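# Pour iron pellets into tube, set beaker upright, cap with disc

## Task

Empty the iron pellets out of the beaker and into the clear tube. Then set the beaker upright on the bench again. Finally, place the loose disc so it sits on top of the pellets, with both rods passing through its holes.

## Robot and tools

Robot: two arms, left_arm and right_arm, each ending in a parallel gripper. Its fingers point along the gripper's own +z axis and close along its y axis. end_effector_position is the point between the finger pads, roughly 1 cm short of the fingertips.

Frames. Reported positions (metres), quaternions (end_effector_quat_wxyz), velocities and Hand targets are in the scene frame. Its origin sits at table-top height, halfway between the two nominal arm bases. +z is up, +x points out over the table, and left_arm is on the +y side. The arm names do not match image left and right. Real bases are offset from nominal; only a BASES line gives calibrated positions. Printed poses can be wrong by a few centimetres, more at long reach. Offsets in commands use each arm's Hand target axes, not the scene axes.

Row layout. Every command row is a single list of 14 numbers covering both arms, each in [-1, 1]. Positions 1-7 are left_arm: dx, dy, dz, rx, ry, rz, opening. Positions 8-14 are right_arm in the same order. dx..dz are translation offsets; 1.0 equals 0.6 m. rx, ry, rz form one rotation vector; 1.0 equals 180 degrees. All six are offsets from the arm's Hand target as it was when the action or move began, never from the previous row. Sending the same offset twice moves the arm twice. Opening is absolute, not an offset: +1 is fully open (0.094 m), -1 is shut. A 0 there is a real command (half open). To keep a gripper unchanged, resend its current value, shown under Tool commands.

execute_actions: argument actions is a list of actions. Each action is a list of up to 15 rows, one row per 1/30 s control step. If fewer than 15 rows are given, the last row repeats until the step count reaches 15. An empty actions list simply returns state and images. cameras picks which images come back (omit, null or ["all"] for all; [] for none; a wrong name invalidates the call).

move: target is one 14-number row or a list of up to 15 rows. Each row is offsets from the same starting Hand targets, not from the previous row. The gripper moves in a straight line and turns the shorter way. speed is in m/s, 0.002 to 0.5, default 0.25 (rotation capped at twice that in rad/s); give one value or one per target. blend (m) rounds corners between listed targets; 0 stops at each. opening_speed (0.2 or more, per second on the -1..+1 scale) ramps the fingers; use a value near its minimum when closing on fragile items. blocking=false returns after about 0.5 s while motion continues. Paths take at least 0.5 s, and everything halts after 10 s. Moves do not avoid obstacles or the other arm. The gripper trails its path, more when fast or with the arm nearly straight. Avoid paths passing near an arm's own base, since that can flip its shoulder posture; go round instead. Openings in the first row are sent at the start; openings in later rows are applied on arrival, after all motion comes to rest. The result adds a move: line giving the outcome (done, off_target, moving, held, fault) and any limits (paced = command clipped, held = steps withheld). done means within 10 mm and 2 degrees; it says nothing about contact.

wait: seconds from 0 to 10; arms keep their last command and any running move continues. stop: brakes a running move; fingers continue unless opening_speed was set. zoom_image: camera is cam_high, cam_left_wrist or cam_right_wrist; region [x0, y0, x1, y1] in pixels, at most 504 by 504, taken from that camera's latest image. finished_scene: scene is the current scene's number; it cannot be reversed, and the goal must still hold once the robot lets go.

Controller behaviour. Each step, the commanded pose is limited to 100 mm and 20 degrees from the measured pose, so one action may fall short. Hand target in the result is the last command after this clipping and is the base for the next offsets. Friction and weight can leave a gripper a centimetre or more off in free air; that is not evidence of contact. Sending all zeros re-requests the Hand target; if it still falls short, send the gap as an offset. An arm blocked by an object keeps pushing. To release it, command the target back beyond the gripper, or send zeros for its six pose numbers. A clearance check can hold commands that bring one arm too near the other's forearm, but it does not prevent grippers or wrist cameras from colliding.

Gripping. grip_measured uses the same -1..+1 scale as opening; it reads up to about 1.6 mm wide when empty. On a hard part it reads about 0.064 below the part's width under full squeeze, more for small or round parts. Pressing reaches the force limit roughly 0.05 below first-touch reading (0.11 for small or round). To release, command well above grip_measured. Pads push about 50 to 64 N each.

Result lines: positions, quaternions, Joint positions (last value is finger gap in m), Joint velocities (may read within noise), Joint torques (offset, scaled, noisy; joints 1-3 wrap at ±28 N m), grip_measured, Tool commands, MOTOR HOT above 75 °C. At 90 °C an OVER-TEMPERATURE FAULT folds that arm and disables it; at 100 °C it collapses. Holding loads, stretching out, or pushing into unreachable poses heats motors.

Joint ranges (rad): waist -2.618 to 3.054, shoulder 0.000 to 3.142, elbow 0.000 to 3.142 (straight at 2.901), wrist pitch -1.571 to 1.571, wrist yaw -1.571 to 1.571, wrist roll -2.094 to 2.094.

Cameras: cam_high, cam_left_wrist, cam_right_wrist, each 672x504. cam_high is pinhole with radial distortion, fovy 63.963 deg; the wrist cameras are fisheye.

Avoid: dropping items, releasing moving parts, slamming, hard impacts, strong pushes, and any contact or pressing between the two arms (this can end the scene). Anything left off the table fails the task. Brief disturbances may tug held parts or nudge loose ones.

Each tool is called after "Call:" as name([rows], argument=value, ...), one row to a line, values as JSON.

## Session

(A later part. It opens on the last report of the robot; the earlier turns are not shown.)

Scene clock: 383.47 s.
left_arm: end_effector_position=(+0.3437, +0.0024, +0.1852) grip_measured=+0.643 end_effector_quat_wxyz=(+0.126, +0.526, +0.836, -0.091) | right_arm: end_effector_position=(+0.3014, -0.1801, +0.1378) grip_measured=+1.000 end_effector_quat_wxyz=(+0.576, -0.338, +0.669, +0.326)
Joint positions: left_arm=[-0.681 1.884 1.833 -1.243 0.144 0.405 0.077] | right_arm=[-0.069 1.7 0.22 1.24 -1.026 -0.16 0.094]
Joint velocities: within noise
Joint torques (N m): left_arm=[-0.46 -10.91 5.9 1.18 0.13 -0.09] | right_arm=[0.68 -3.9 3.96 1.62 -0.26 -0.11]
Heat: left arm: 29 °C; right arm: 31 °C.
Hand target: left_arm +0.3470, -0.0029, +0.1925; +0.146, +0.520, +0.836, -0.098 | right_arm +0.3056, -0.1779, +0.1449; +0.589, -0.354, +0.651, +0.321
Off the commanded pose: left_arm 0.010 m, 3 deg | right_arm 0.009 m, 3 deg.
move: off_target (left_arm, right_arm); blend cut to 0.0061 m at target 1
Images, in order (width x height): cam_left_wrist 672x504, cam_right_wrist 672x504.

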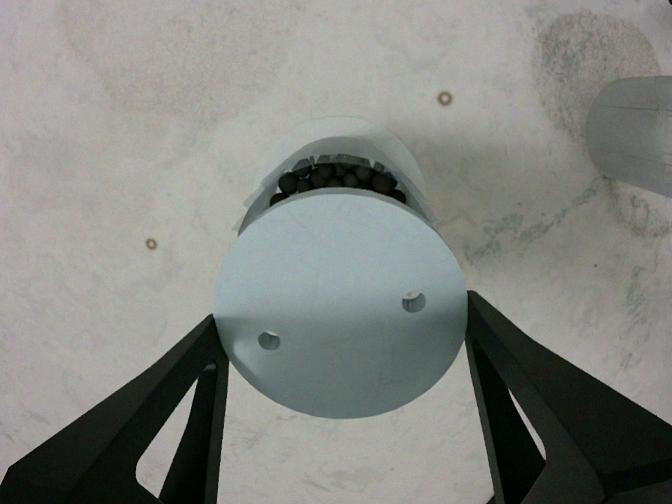

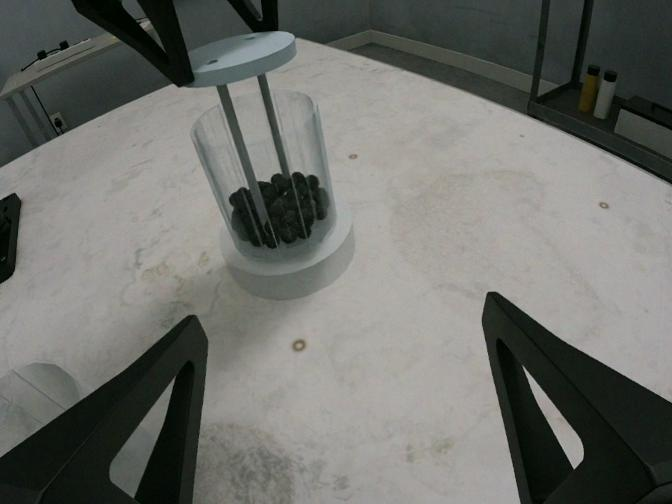

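Call:
move([
  [-0.0115, -0.0004, -0.0313, 0, 0, 0, 0.45, 0, 0, 0, 0, 0, 0, 1.0],
  [0.0994, -0.0020, -0.0580, 0, 0, 0, 0.45, 0, 0, 0, 0, 0, 0, 1.0],
], speed=[0.08, 0.12], blend=[0.01, 0], cameras=["cam_left_wrist", "cam_right_wrist"])

Call:
zoom_image(camera="cam_left_wrist", region=[220, 60, 460, 240])

Call:
zoom_image(camera="cam_right_wrist", region=[140, 0, 340, 150])

Scene clock: 390.20 s.
left_arm: end_effector_position=(+0.3158, +0.0612, +0.1910) grip_measured=+0.643 end_effector_quat_wxyz=(+0.118, +0.513, +0.846, -0.087) | right_arm: end_effector_position=(+0.3014, -0.1801, +0.1378) grip_measured=+1.000 end_effector_quat_wxyz=(+0.576, -0.338, +0.669, +0.326)
Joint positions: left_arm=[-0.6 1.674 1.606 -1.254 0.155 0.455 0.077] | right_arm=[-0.069 1.7 0.22 1.24 -1.026 -0.16 0.094]
Joint velocities: within noise
Joint torques (N m): left_arm=[0.4 -11.33 5.71 1.01 0.27 0.12] | right_arm=[0.59 -3.89 4.18 1.64 -0.23 -0.09]
Heat: left arm: 29 °C; right arm: 31 °C.
Hand target: left_arm +0.3161, +0.0577, +0.2046; +0.146, +0.520, +0.836, -0.098 | right_arm +0.3056, -0.1779, +0.1449; +0.589, -0.354, +0.651, +0.321
Off the commanded pose: left_arm 0.014 m, 4 deg | right_arm 0.009 m, 3 deg.
move: off_target (left_arm, right_arm)
Images, in order (width x height): cam_left_wrist 672x504, cam_right_wrist 672x504.

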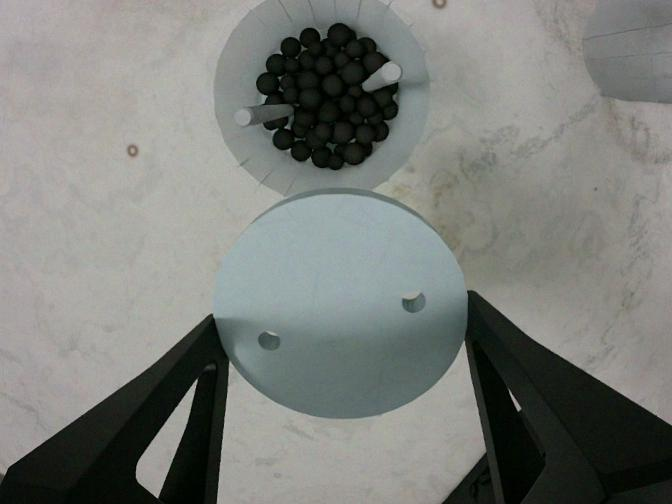

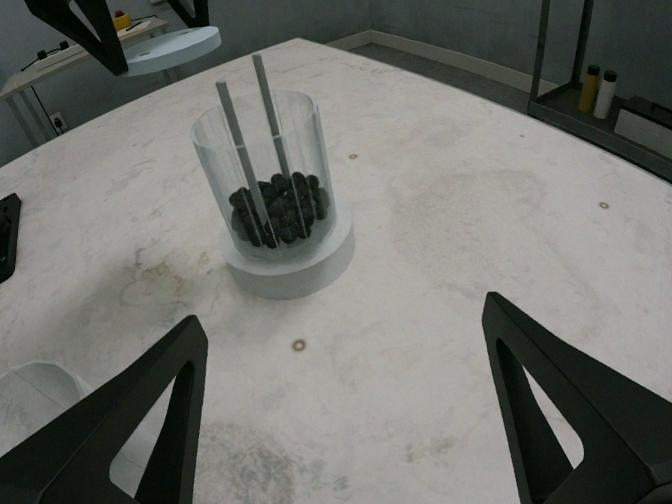

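Scaled by 2.100 from the camera's 672x504 image, which has a finer 960x720 frame.

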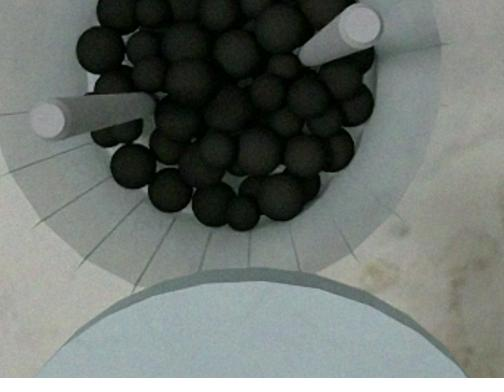

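Scaled by 2.520 from the camera's 672x504 image, which has a finer 960x720 frame.

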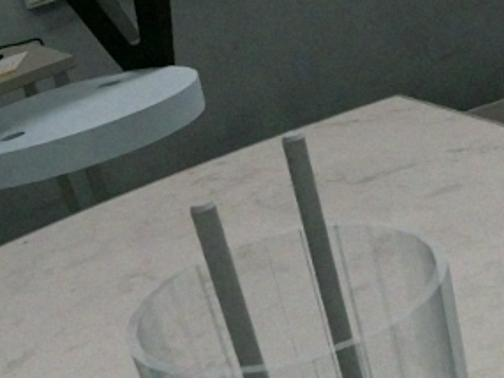

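Call:
move([
  [-0.1053, 0.0348, 0.0146, 0, 0, 0, 0.45, 0, 0, 0, 0, 0, 0, 1.0],
  [-0.1016, 0.0040, 0.0580, 0, 0, 0, 0.45, 0, 0, 0, 0, 0, 0, 1.0],
], speed=[0.12, 0.05], cameras=["cam_left_wrist", "cam_right_wrist"])

Call:
zoom_image(camera="cam_left_wrist", region=[394, 282, 434, 322])

Call:
zoom_image(camera="cam_left_wrist", region=[249, 321, 289, 361])

Call:
zoom_image(camera="cam_right_wrist", region=[140, 0, 340, 150])

Scene clock: 397.20 s.
left_arm: end_effector_position=(+0.3447, +0.0014, +0.1854) grip_measured=+0.643 end_effector_quat_wxyz=(+0.125, +0.526, +0.836, -0.093) | right_arm: end_effector_position=(+0.3014, -0.1801, +0.1378) grip_measured=+1.000 end_effector_quat_wxyz=(+0.576, -0.338, +0.669, +0.326)
Joint positions: left_arm=[-0.68 1.891 1.844 -1.248 0.149 0.406 0.077] | right_arm=[-0.069 1.7 0.22 1.24 -1.026 -0.16 0.094]
Joint velocities: within noise
Joint torques (N m): left_arm=[-0.57 -11.06 5.52 1.23 0.1 -0.06] | right_arm=[0.64 -3.86 4.14 1.61 -0.25 -0.08]
Heat: left arm: 28 °C; right arm: 31 °C.
Hand target: left_arm +0.3487, -0.0034, +0.1929; +0.146, +0.520, +0.836, -0.098 | right_arm +0.3056, -0.1779, +0.1449; +0.589, -0.354, +0.651, +0.321
Off the commanded pose: left_arm 0.010 m, 3 deg | right_arm 0.009 m, 3 deg.
move: off_target (left_arm, right_arm)
Images, in order (width x height): cam_left_wrist 672x504, cam_right_wrist 672x504.

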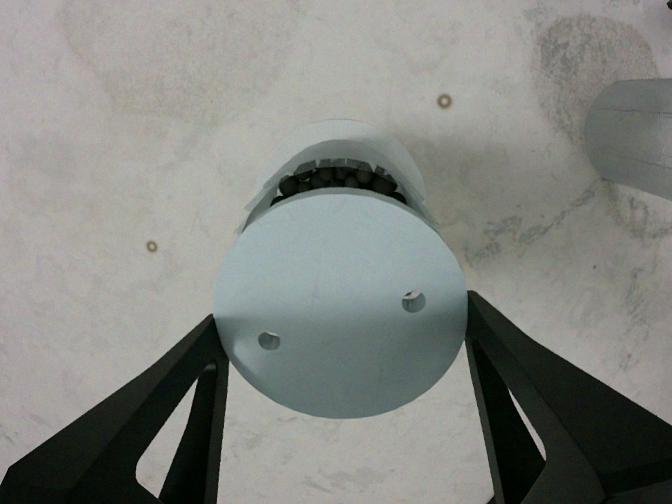

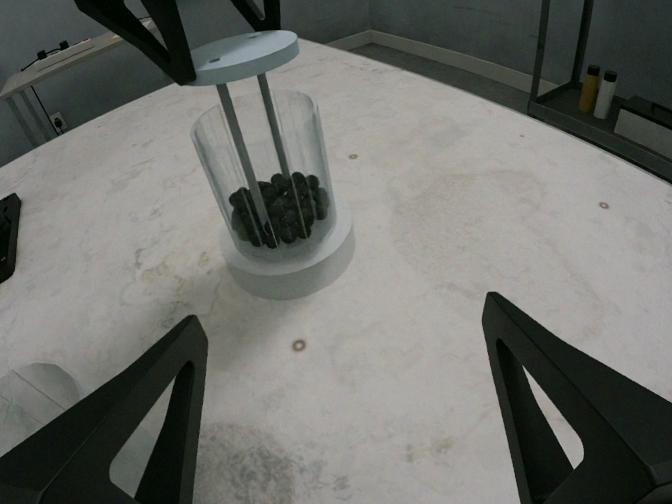

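Scaled by 12.600 from the camera's 672x504 image, which has a finer 960x720 frame.

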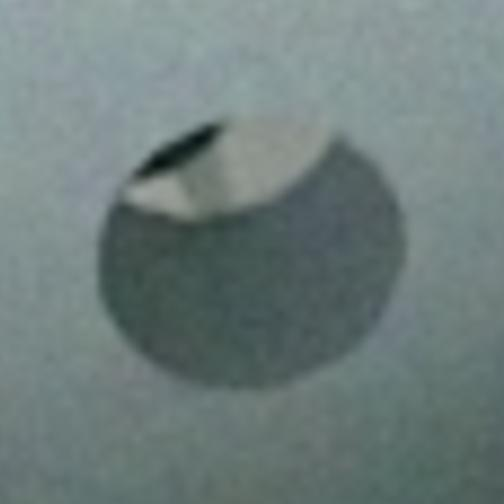

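Scaled by 12.600 from the camera's 672x504 image, which has a finer 960x720 frame.

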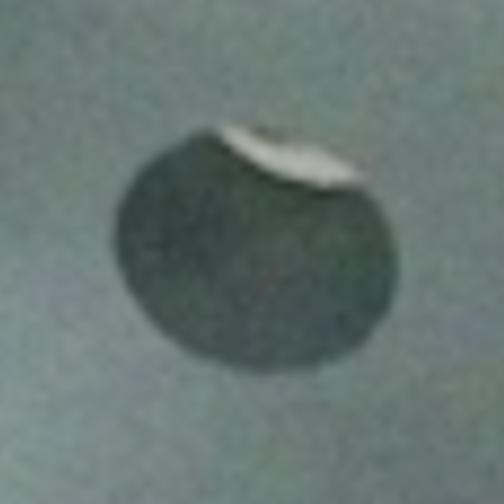

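Scaled by 2.520 from the camera's 672x504 image, which has a finer 960x720 frame.

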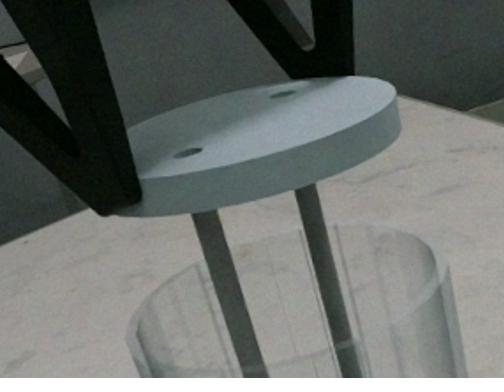

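Call:
zoom_image(camera="cam_left_wrist", region=[262, 328, 282, 343])

Call:
zoom_image(camera="cam_left_wrist", region=[402, 290, 422, 305])

Scaled by 25.200 from the camera's 672x504 image, which has a finer 960x720 frame.

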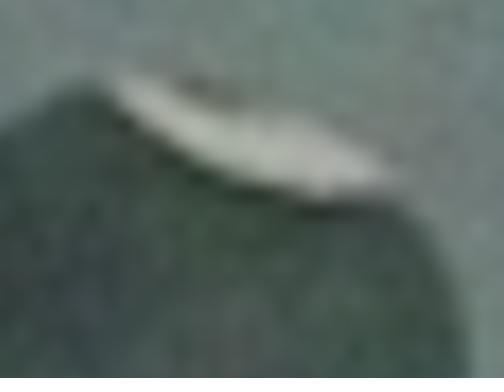

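Scaled by 25.200 from the camera's 672x504 image, which has a finer 960x720 frame.

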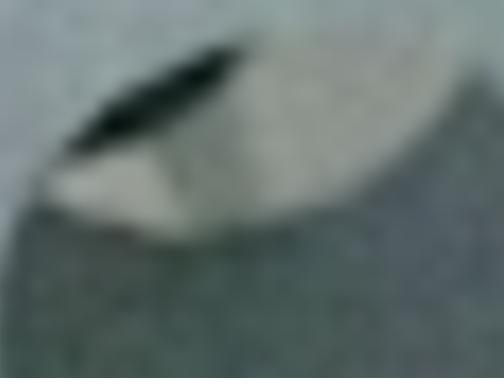

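Call:
move([
  [0.0, 0.0317, -0.0424, 0, 0, 0, 0.45, 0, 0, 0, 0, 0, 0, 1.0],
  [0.0037, 0.0009, 0.0011, 0, 0, 0, 0.45, 0, 0, 0, 0, 0, 0, 1.0],
], speed=[0.08, 0.05], cameras=["cam_left_wrist", "cam_right_wrist"])

Call:
zoom_image(camera="cam_left_wrist", region=[394, 282, 434, 322])

Call:
zoom_image(camera="cam_left_wrist", region=[249, 321, 289, 361])

Call:
zoom_image(camera="cam_right_wrist", region=[140, 0, 340, 150])

Scene clock: 413.37 s.
left_arm: end_effector_position=(+0.3462, +0.0037, +0.1815) grip_measured=+0.643 end_effector_quat_wxyz=(+0.123, +0.526, +0.837, -0.090) | right_arm: end_effector_position=(+0.3014, -0.1801, +0.1378) grip_measured=+1.000 end_effector_quat_wxyz=(+0.576, -0.338, +0.669, +0.326)
Joint positions: left_arm=[-0.675 1.891 1.83 -1.238 0.144 0.411 0.077] | right_arm=[-0.069 1.7 0.22 1.24 -1.026 -0.16 0.094]
Joint velocities: within noise
Joint torques (N m): left_arm=[-0.96 -11.84 5.75 1.19 0.12 -0.06] | right_arm=[0.55 -3.81 4.16 1.64 -0.22 -0.09]
Heat: left arm: 29 °C; right arm: 31 °C.
Hand target: left_arm +0.3483, -0.0015, +0.1915; +0.146, +0.520, +0.836, -0.098 | right_arm +0.3056, -0.1779, +0.1449; +0.589, -0.354, +0.651, +0.321
Off the commanded pose: left_arm 0.012 m, 3 deg | right_arm 0.009 m, 3 deg.
move: off_target (left_arm, right_arm)
Images, in order (width x height): cam_left_wrist 672x504, cam_right_wrist 672x504.

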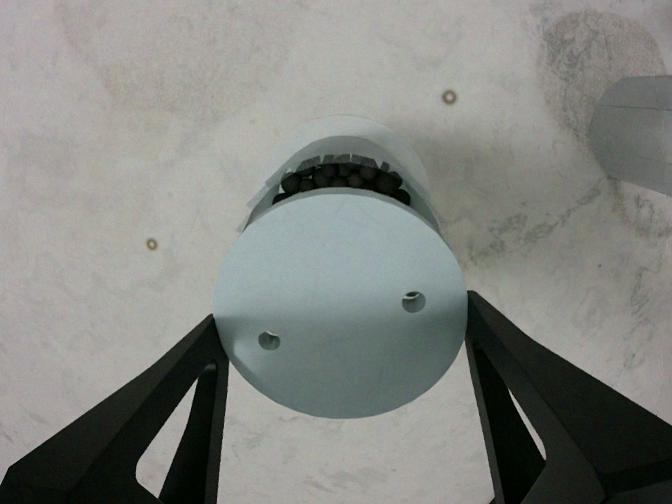

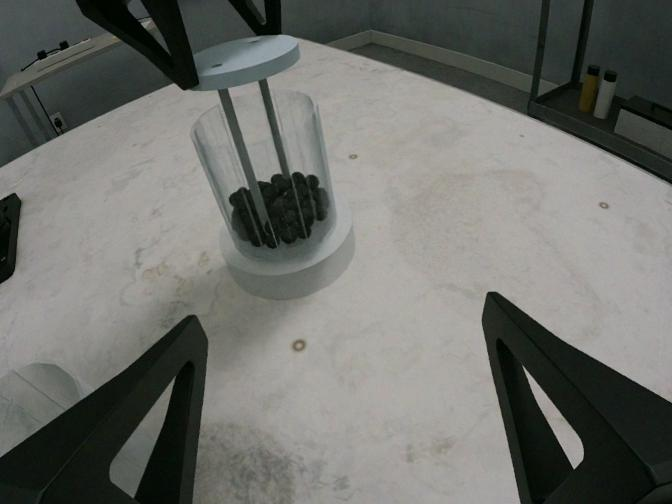

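Scaled by 12.600 from the camera's 672x504 image, which has a finer 960x720 frame.

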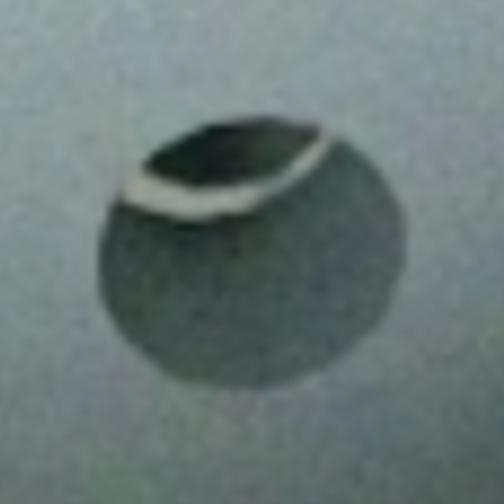

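Scaled by 12.600 from the camera's 672x504 image, which has a finer 960x720 frame.

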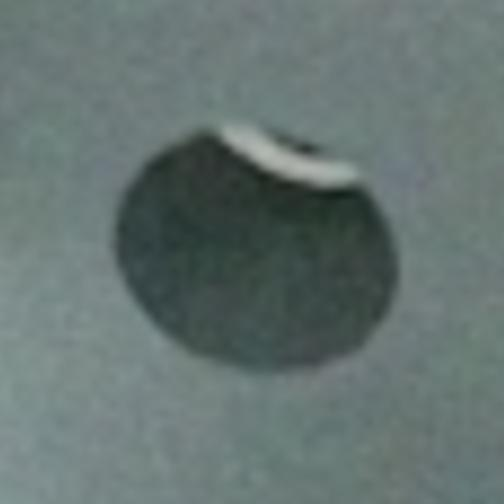

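Scaled by 2.520 from the camera's 672x504 image, which has a finer 960x720 frame.

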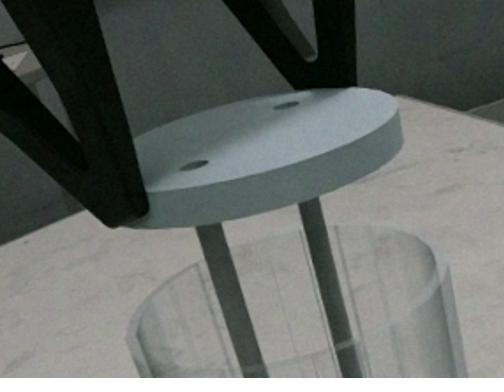

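Call:
move(target=[0.0055, -0.0004, 0.0104, 0, 0, 0, 0.45, 0, 0, 0, 0, 0, 0, 1.0], speed=0.03, cameras=["cam_left_wrist", "cam_right_wrist"])

Call:
zoom_image(camera="cam_left_wrist", region=[394, 282, 434, 322])

Call:
zoom_image(camera="cam_left_wrist", region=[249, 321, 289, 361])

Call:
zoom_image(camera="cam_right_wrist", region=[140, 0, 340, 150])

Scene clock: 416.43 s.
left_arm: end_effector_position=(+0.3458, +0.0036, +0.1711) grip_measured=+0.643 end_effector_quat_wxyz=(+0.120, +0.525, +0.838, -0.090) | right_arm: end_effector_position=(+0.3014, -0.1801, +0.1378) grip_measured=+1.000 end_effector_quat_wxyz=(+0.576, -0.338, +0.669, +0.326)
Joint positions: left_arm=[-0.675 1.891 1.79 -1.206 0.146 0.409 0.077] | right_arm=[-0.069 1.7 0.22 1.24 -1.026 -0.16 0.094]
Joint velocities: within noise
Joint torques (N m): left_arm=[-0.66 -12.77 5.72 1.15 0.14 -0.11] | right_arm=[0.58 -4 4.07 1.67 -0.26 -0.1]
Heat: left arm: 29 °C; right arm: 31 °C.
Hand target: left_arm +0.3476, -0.0008, +0.1845; +0.146, +0.520, +0.836, -0.098 | right_arm +0.3056, -0.1779, +0.1449; +0.589, -0.354, +0.651, +0.321
Off the commanded pose: left_arm 0.014 m, 3 deg | right_arm 0.009 m, 3 deg.
move: off_target (left_arm, right_arm)
Images, in order (width x height): cam_left_wrist 672x504, cam_right_wrist 672x504.

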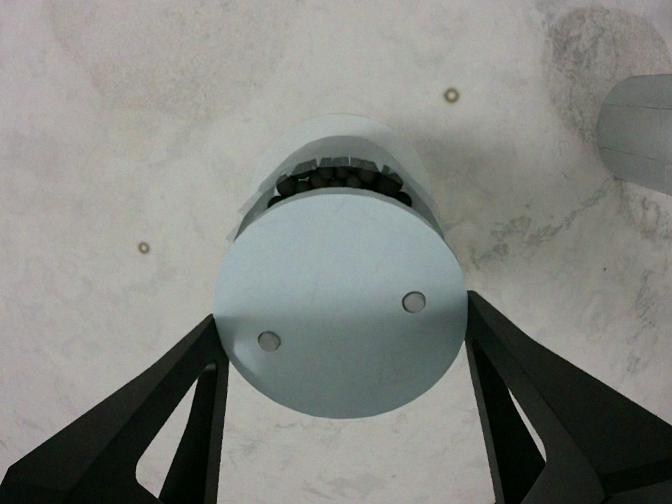

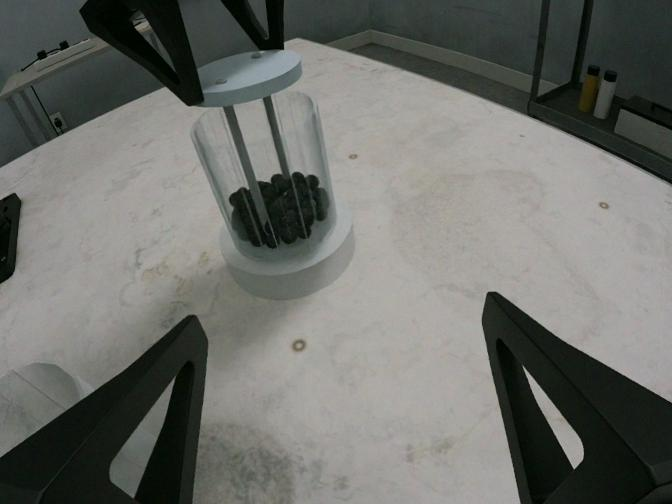

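Scaled by 12.600 from the camera's 672x504 image, which has a finer 960x720 frame.

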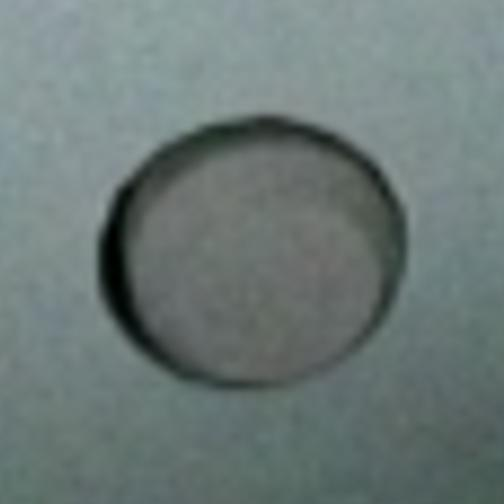

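Scaled by 12.600 from the camera's 672x504 image, which has a finer 960x720 frame.

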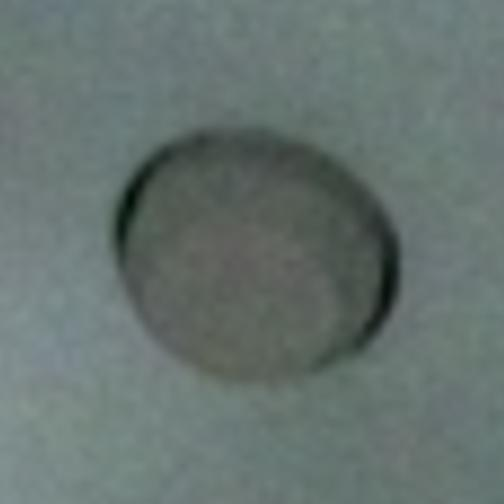

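Scaled by 2.520 from the camera's 672x504 image, which has a finer 960x720 frame.

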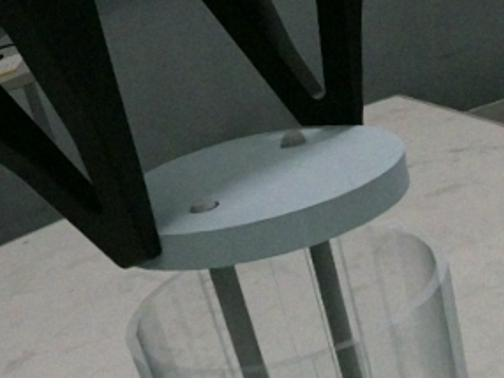

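Call:
move(target=[0.0093, -0.0011, 0.0138, 0, 0, 0, 0.45, 0, 0, 0, 0, 0, 0, 1.0], speed=0.04, cameras=["cam_high", "cam_left_wrist", "cam_right_wrist"])

Call:
zoom_image(camera="cam_right_wrist", region=[160, 40, 360, 190])

Call:
zoom_image(camera="cam_left_wrist", region=[210, 80, 470, 275])

Scene clock: 420.37 s.
left_arm: end_effector_position=(+0.3462, +0.0033, +0.1562) grip_measured=+0.643 end_effector_quat_wxyz=(+0.117, +0.525, +0.838, -0.090) | right_arm: end_effector_position=(+0.3014, -0.1801, +0.1378) grip_measured=+1.000 end_effector_quat_wxyz=(+0.576, -0.338, +0.669, +0.326)
Joint positions: left_arm=[-0.675 1.891 1.732 -1.153 0.146 0.409 0.077] | right_arm=[-0.069 1.7 0.22 1.24 -1.026 -0.16 0.094]
Joint velocities: within noise
Joint torques (N m): left_arm=[-0.55 -14.38 5.65 1.05 0.09 -0.1] | right_arm=[0.55 -3.86 4.12 1.64 -0.23 -0.1]
Heat: left arm: 30 °C; right arm: 31 °C.
Hand target: left_arm +0.3459, +0.0010, +0.1749; +0.146, +0.520, +0.836, -0.098 | right_arm +0.3056, -0.1779, +0.1449; +0.589, -0.354, +0.651, +0.321
Off the commanded pose: left_arm 0.019 m, 3 deg | right_arm 0.009 m, 3 deg.
move: off_target (left_arm, right_arm)

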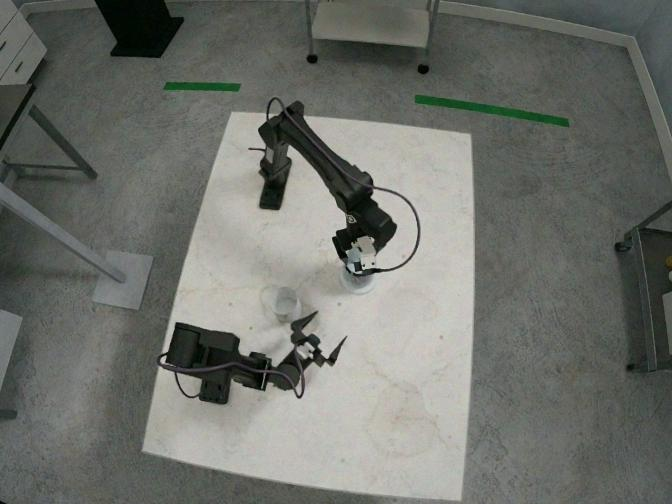

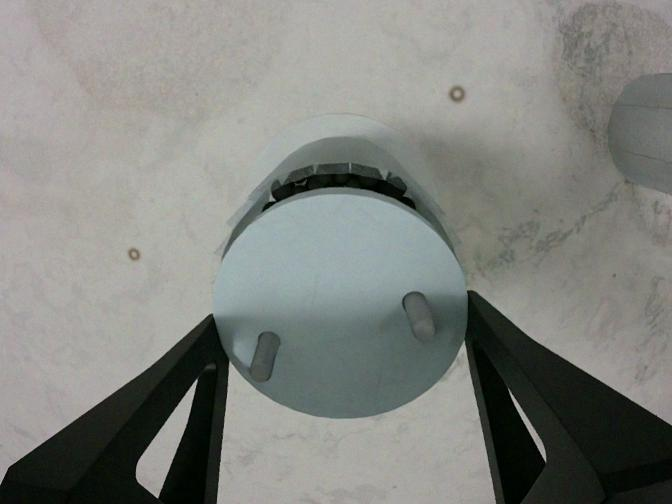

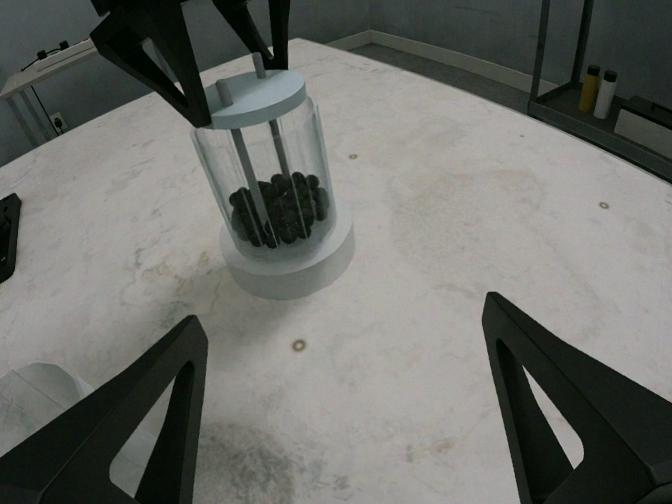

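Scaled by 2.520 from the camera's 672x504 image, which has a finer 960x720 frame.

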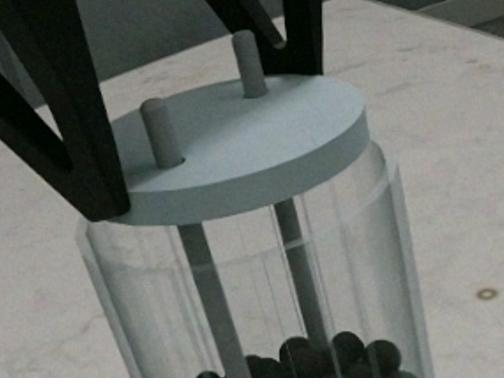

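Scaled by 1.938 from the camera's 672x504 image, which has a finer 960x720 frame.

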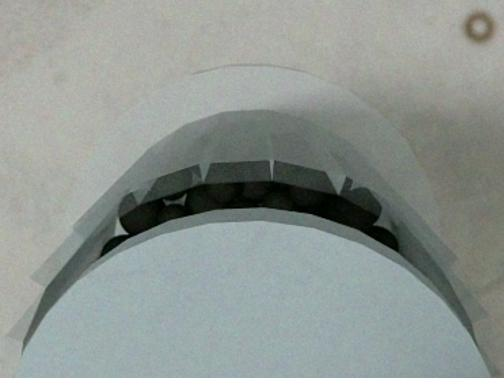

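Call:
zoom_image(camera="cam_right_wrist", region=[185, 60, 325, 165])

Call:
zoom_image(camera="cam_left_wrist", region=[270, 110, 410, 215])

Scaled by 3.600 from the camera's 672x504 image, which has a finer 960x720 frame.

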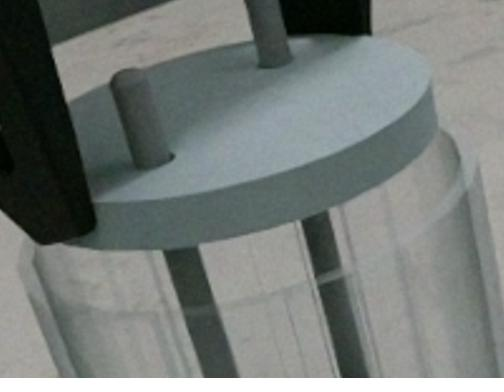

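Scaled by 3.600 from the camera's 672x504 image, which has a finer 960x720 frame.

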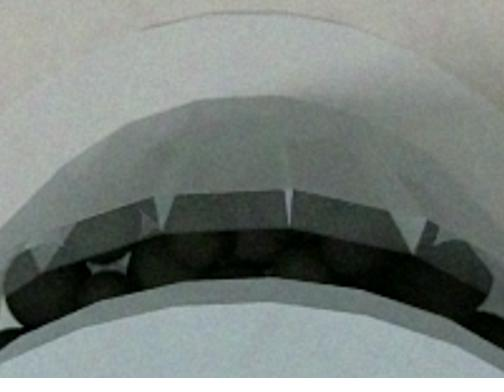

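Call:
move(target=[0.0054, -0.0013, 0.0042, 0, 0, 0, 0.45, 0, 0, 0, 0, 0, 0, 1.0], speed=0.04, cameras=["cam_left_wrist", "cam_right_wrist"])

Call:
zoom_image(camera="cam_right_wrist", region=[185, 60, 325, 165])

Call:
zoom_image(camera="cam_left_wrist", region=[270, 110, 410, 215])

Scene clock: 425.93 s.
left_arm: end_effector_position=(+0.3461, +0.0034, +0.1518) grip_measured=+0.643 end_effector_quat_wxyz=(+0.120, +0.525, +0.838, -0.090) | right_arm: end_effector_position=(+0.3014, -0.1801, +0.1378) grip_measured=+1.000 end_effector_quat_wxyz=(+0.576, -0.338, +0.669, +0.326)
Joint positions: left_arm=[-0.675 1.884 1.703 -1.125 0.146 0.409 0.077] | right_arm=[-0.069 1.7 0.22 1.24 -1.026 -0.16 0.094]
Joint velocities: within noise
Joint torques (N m): left_arm=[-0.59 -14.87 5.83 0.98 0.13 -0.15] | right_arm=[0.7 -3.92 4.08 1.65 -0.22 -0.09]
Heat: left arm: 31 °C; right arm: 31 °C.
Hand target: left_arm +0.3442, +0.0025, +0.1714; +0.146, +0.520, +0.836, -0.098 | right_arm +0.3056, -0.1779, +0.1449; +0.589, -0.354, +0.651, +0.321
Off the commanded pose: left_arm 0.020 m, 3 deg | right_arm 0.009 m, 3 deg.
move: off_target (left_arm, right_arm)
Images, in order (width x height): cam_left_wrist 672x504, cam_right_wrist 672x504.

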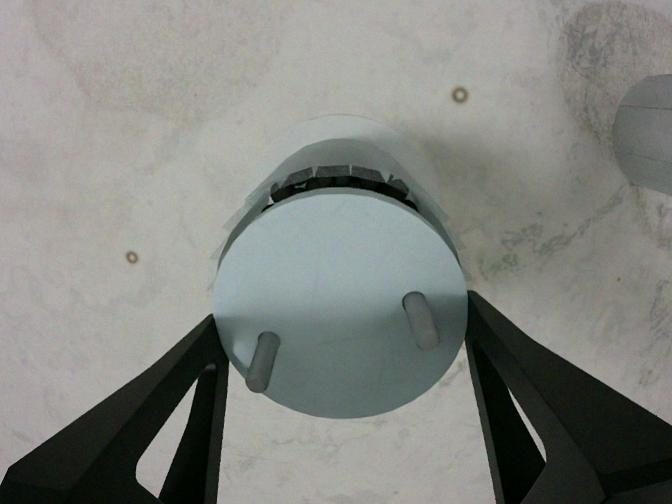

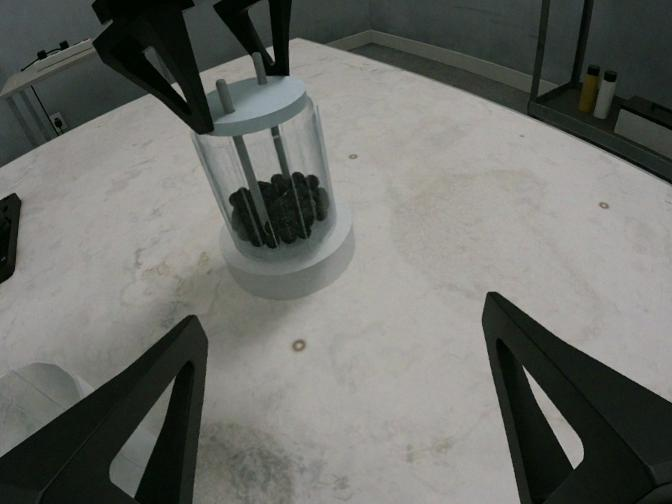

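Scaled by 3.600 from the camera's 672x504 image, which has a finer 960x720 frame.

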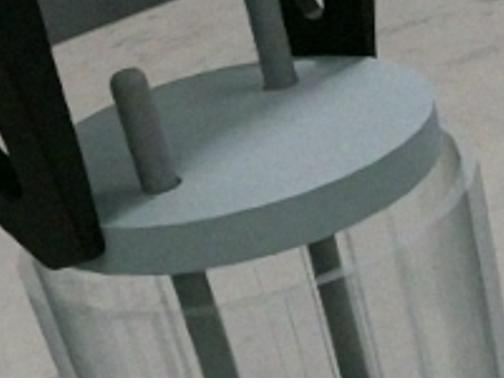

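Scaled by 3.600 from the camera's 672x504 image, which has a finer 960x720 frame.

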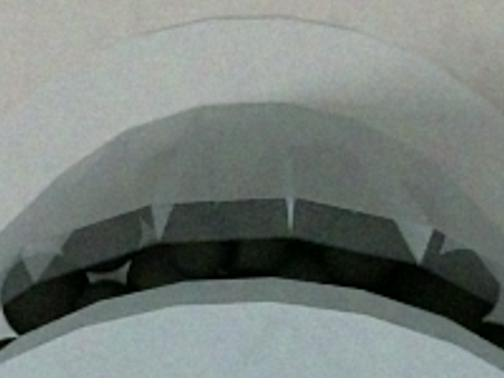

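Call:
move(target=[0.0019, -0.0004, 0.0016, 0, 0, 0, 0.45, 0, 0, 0, 0, 0, 0, 1.0], speed=0.03, cameras=["cam_left_wrist", "cam_right_wrist"])

Call:
zoom_image(camera="cam_right_wrist", region=[185, 60, 325, 165])

Scene clock: 427.83 s.
left_arm: end_effector_position=(+0.3461, +0.0034, +0.1513) grip_measured=+0.643 end_effector_quat_wxyz=(+0.123, +0.525, +0.837, -0.090) | right_arm: end_effector_position=(+0.3014, -0.1801, +0.1378) grip_measured=+1.000 end_effector_quat_wxyz=(+0.576, -0.338, +0.669, +0.326)
Joint positions: left_arm=[-0.675 1.879 1.694 -1.116 0.146 0.409 0.077] | right_arm=[-0.069 1.7 0.22 1.24 -1.026 -0.16 0.094]
Joint velocities: within noise
Joint torques (N m): left_arm=[-0.66 -14.61 6 0.96 0.1 -0.1] | right_arm=[0.46 -3.85 4.11 1.64 -0.22 -0.09]
Heat: left arm: 31 °C; right arm: 31 °C.
Hand target: left_arm +0.3436, +0.0031, +0.1701; +0.146, +0.520, +0.836, -0.098 | right_arm +0.3056, -0.1779, +0.1449; +0.589, -0.354, +0.651, +0.321
Off the commanded pose: left_arm 0.019 m, 3 deg | right_arm 0.009 m, 3 deg.
move: off_target (left_arm, right_arm)
Images, in order (width x height): cam_left_wrist 672x504, cam_right_wrist 672x504.

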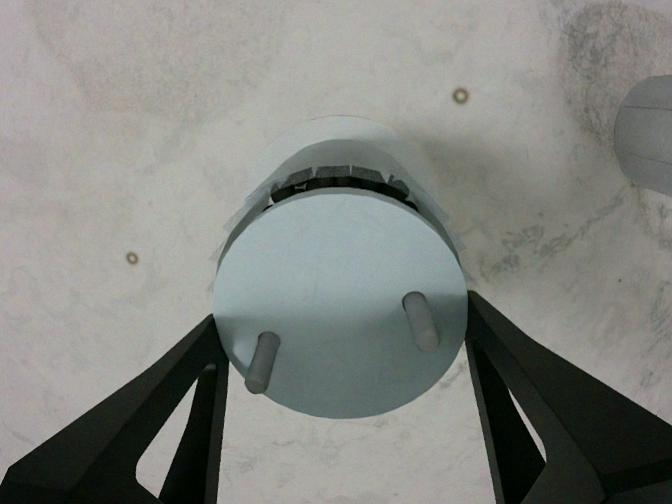

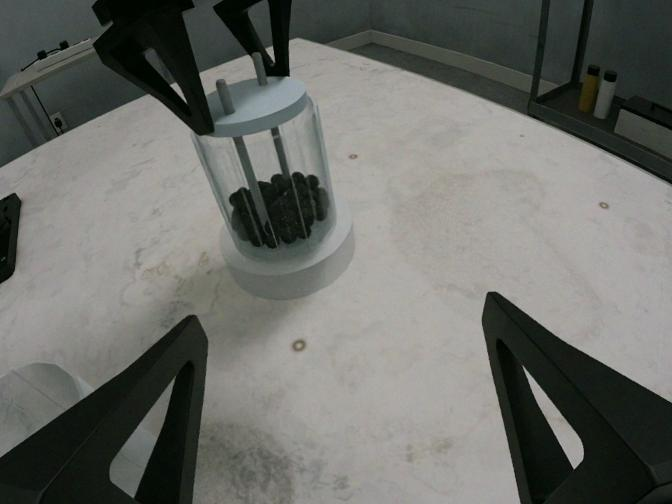

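Scaled by 3.600 from the camera's 672x504 image, which has a finer 960x720 frame.

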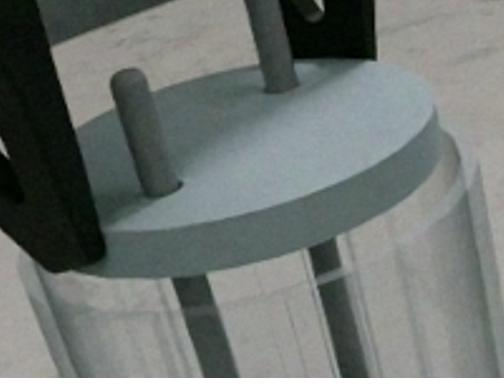

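Call:
move(target=[0, 0, 0, 0, 0, 0, 1.0, 0, 0, 0, 0, 0, 0, 1.0], opening_speed=0.4, cameras=["cam_left_wrist", "cam_right_wrist"])

Call:
zoom_image(camera="cam_right_wrist", region=[185, 60, 375, 300])

Scene clock: 430.23 s.
left_arm: end_effector_position=(+0.3461, +0.0034, +0.1513) grip_measured=+0.998 end_effector_quat_wxyz=(+0.123, +0.525, +0.837, -0.090) | right_arm: end_effector_position=(+0.3014, -0.1801, +0.1378) grip_measured=+1.000 end_effector_quat_wxyz=(+0.576, -0.338, +0.669, +0.326)
Joint positions: left_arm=[-0.675 1.879 1.694 -1.116 0.146 0.409 0.094] | right_arm=[-0.069 1.7 0.22 1.24 -1.026 -0.16 0.094]
Joint velocities: within noise
Joint torques (N m): left_arm=[-0.53 -14.67 5.6 0.89 0.15 -0.12] | right_arm=[0.61 -3.88 4.22 1.66 -0.22 -0.1]
Heat: left arm: 32 °C; right arm: 31 °C.
Hand target: left_arm +0.3436, +0.0031, +0.1701; +0.146, +0.520, +0.836, -0.098 | right_arm +0.3056, -0.1779, +0.1449; +0.589, -0.354, +0.651, +0.321
Off the commanded pose: left_arm 0.019 m, 3 deg | right_arm 0.009 m, 3 deg.
move: off_target (left_arm, right_arm)
Images, in order (width x height): cam_left_wrist 672x504, cam_right_wrist 672x504.

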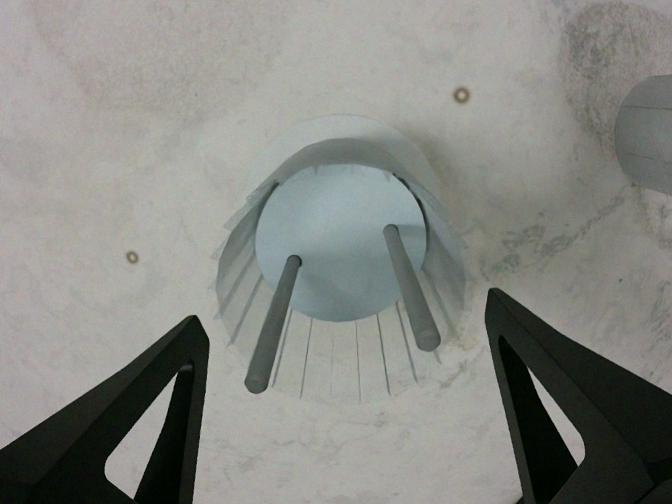

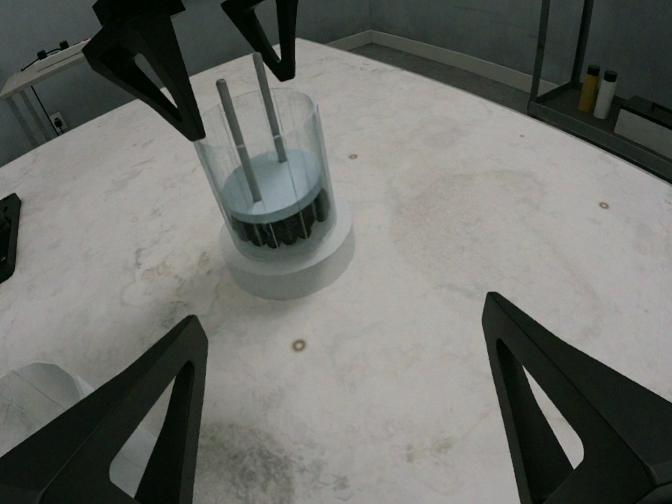

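Scaled by 2.100 from the camera's 672x504 image, which has a finer 960x720 frame.

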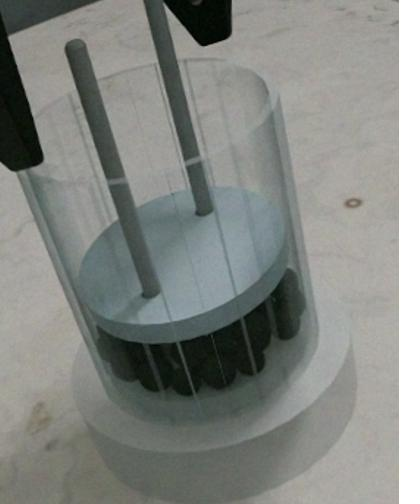

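Call:
move([
  [-0.0519, -0.0018, -0.1407, 0, 0, 0, 1.0, 0, 0, 0, 0, 0, 0, 1.0],
  [0.0247, -0.0368, -0.2041, 0, 0, 0, 1.0, 0, 0, 0, 0, 0, 0, 1.0],
], speed=[0.1, 0.15], blend=[0.02, 0])

Call:
zoom_image(camera="cam_right_wrist", region=[185, 60, 375, 300])

Call:
zoom_image(camera="cam_high", region=[240, 200, 440, 350])

Scene clock: 433.03 s.
left_arm: end_effector_position=(+0.3049, +0.0375, +0.2725) grip_measured=+0.998 end_effector_quat_wxyz=(+0.143, +0.525, +0.834, -0.093) | right_arm: end_effector_position=(+0.3014, -0.1801, +0.1378) grip_measured=+1.000 end_effector_quat_wxyz=(+0.576, -0.338, +0.669, +0.326)
Joint positions: left_arm=[-0.675 1.758 2.033 -1.535 0.146 0.409 0.094] | right_arm=[-0.069 1.7 0.22 1.24 -1.026 -0.16 0.094]
Joint velocities: within noise
Joint torques (N m): left_arm=[0.68 -10.21 5.24 0.75 0.2 0.03] | right_arm=[0.53 -3.78 4.21 1.63 -0.25 -0.09]
Heat: left arm: 31 °C; right arm: 31 °C.
Hand target: left_arm +0.3002, +0.0444, +0.2801; +0.146, +0.520, +0.836, -0.098 | right_arm +0.3056, -0.1779, +0.1449; +0.589, -0.354, +0.651, +0.321
Off the commanded pose: left_arm 0.011 m, 1 deg | right_arm 0.009 m, 3 deg.
move: off_target (left_arm, right_arm)

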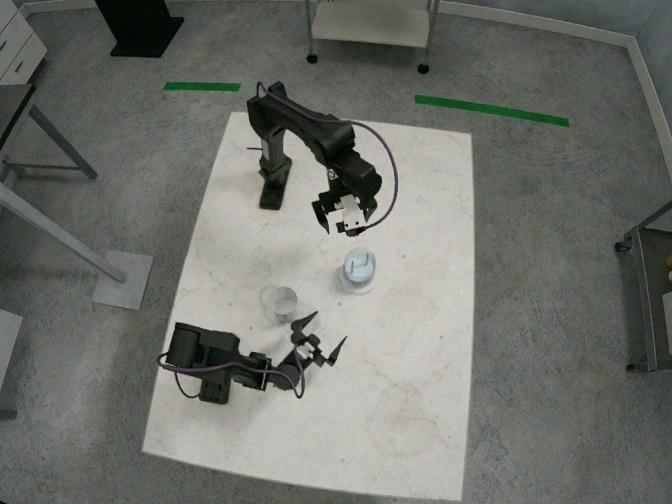

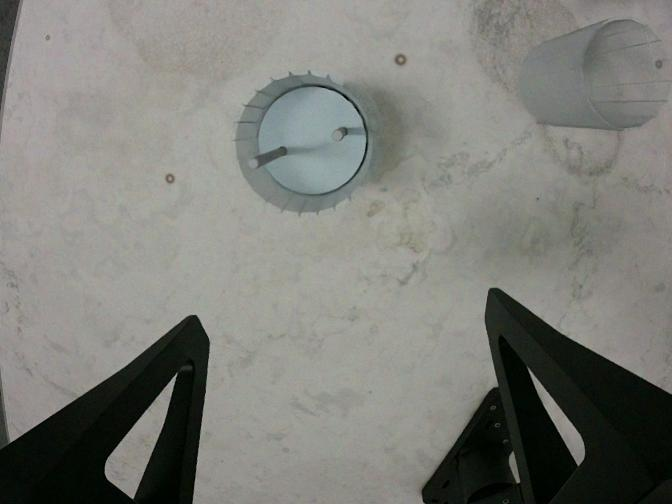

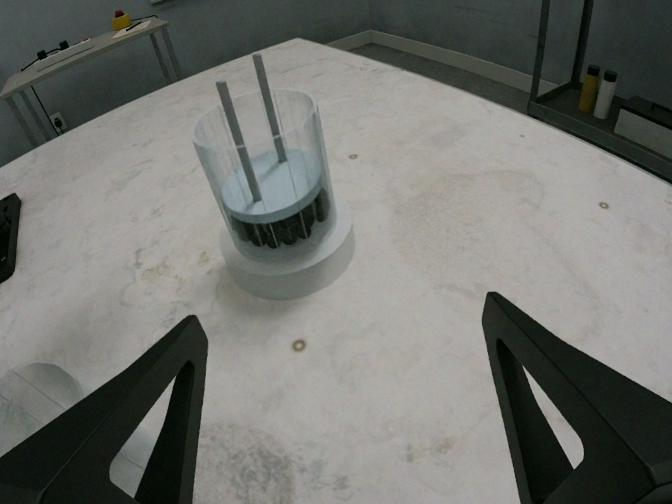

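Scaled by 2.100 from the camera's 672x504 image, which has a finer 960x720 frame.

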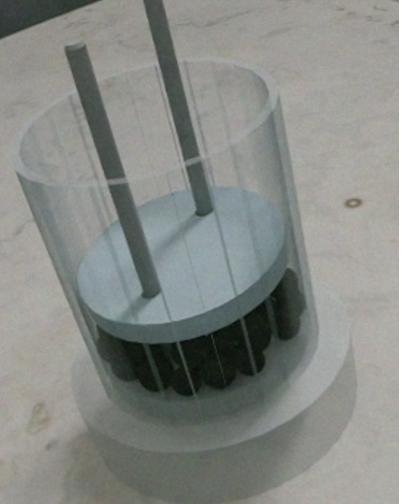

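Scaled by 2.520.

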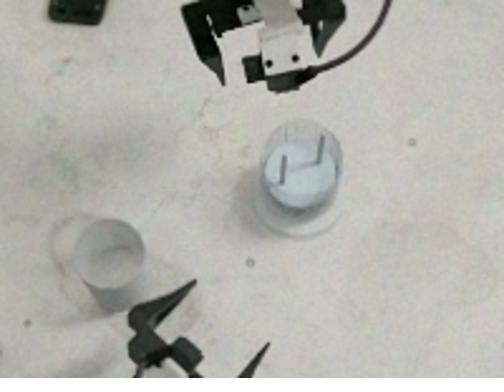

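Call:
finished_scene(scene=2)

The scene is finished: the task was done.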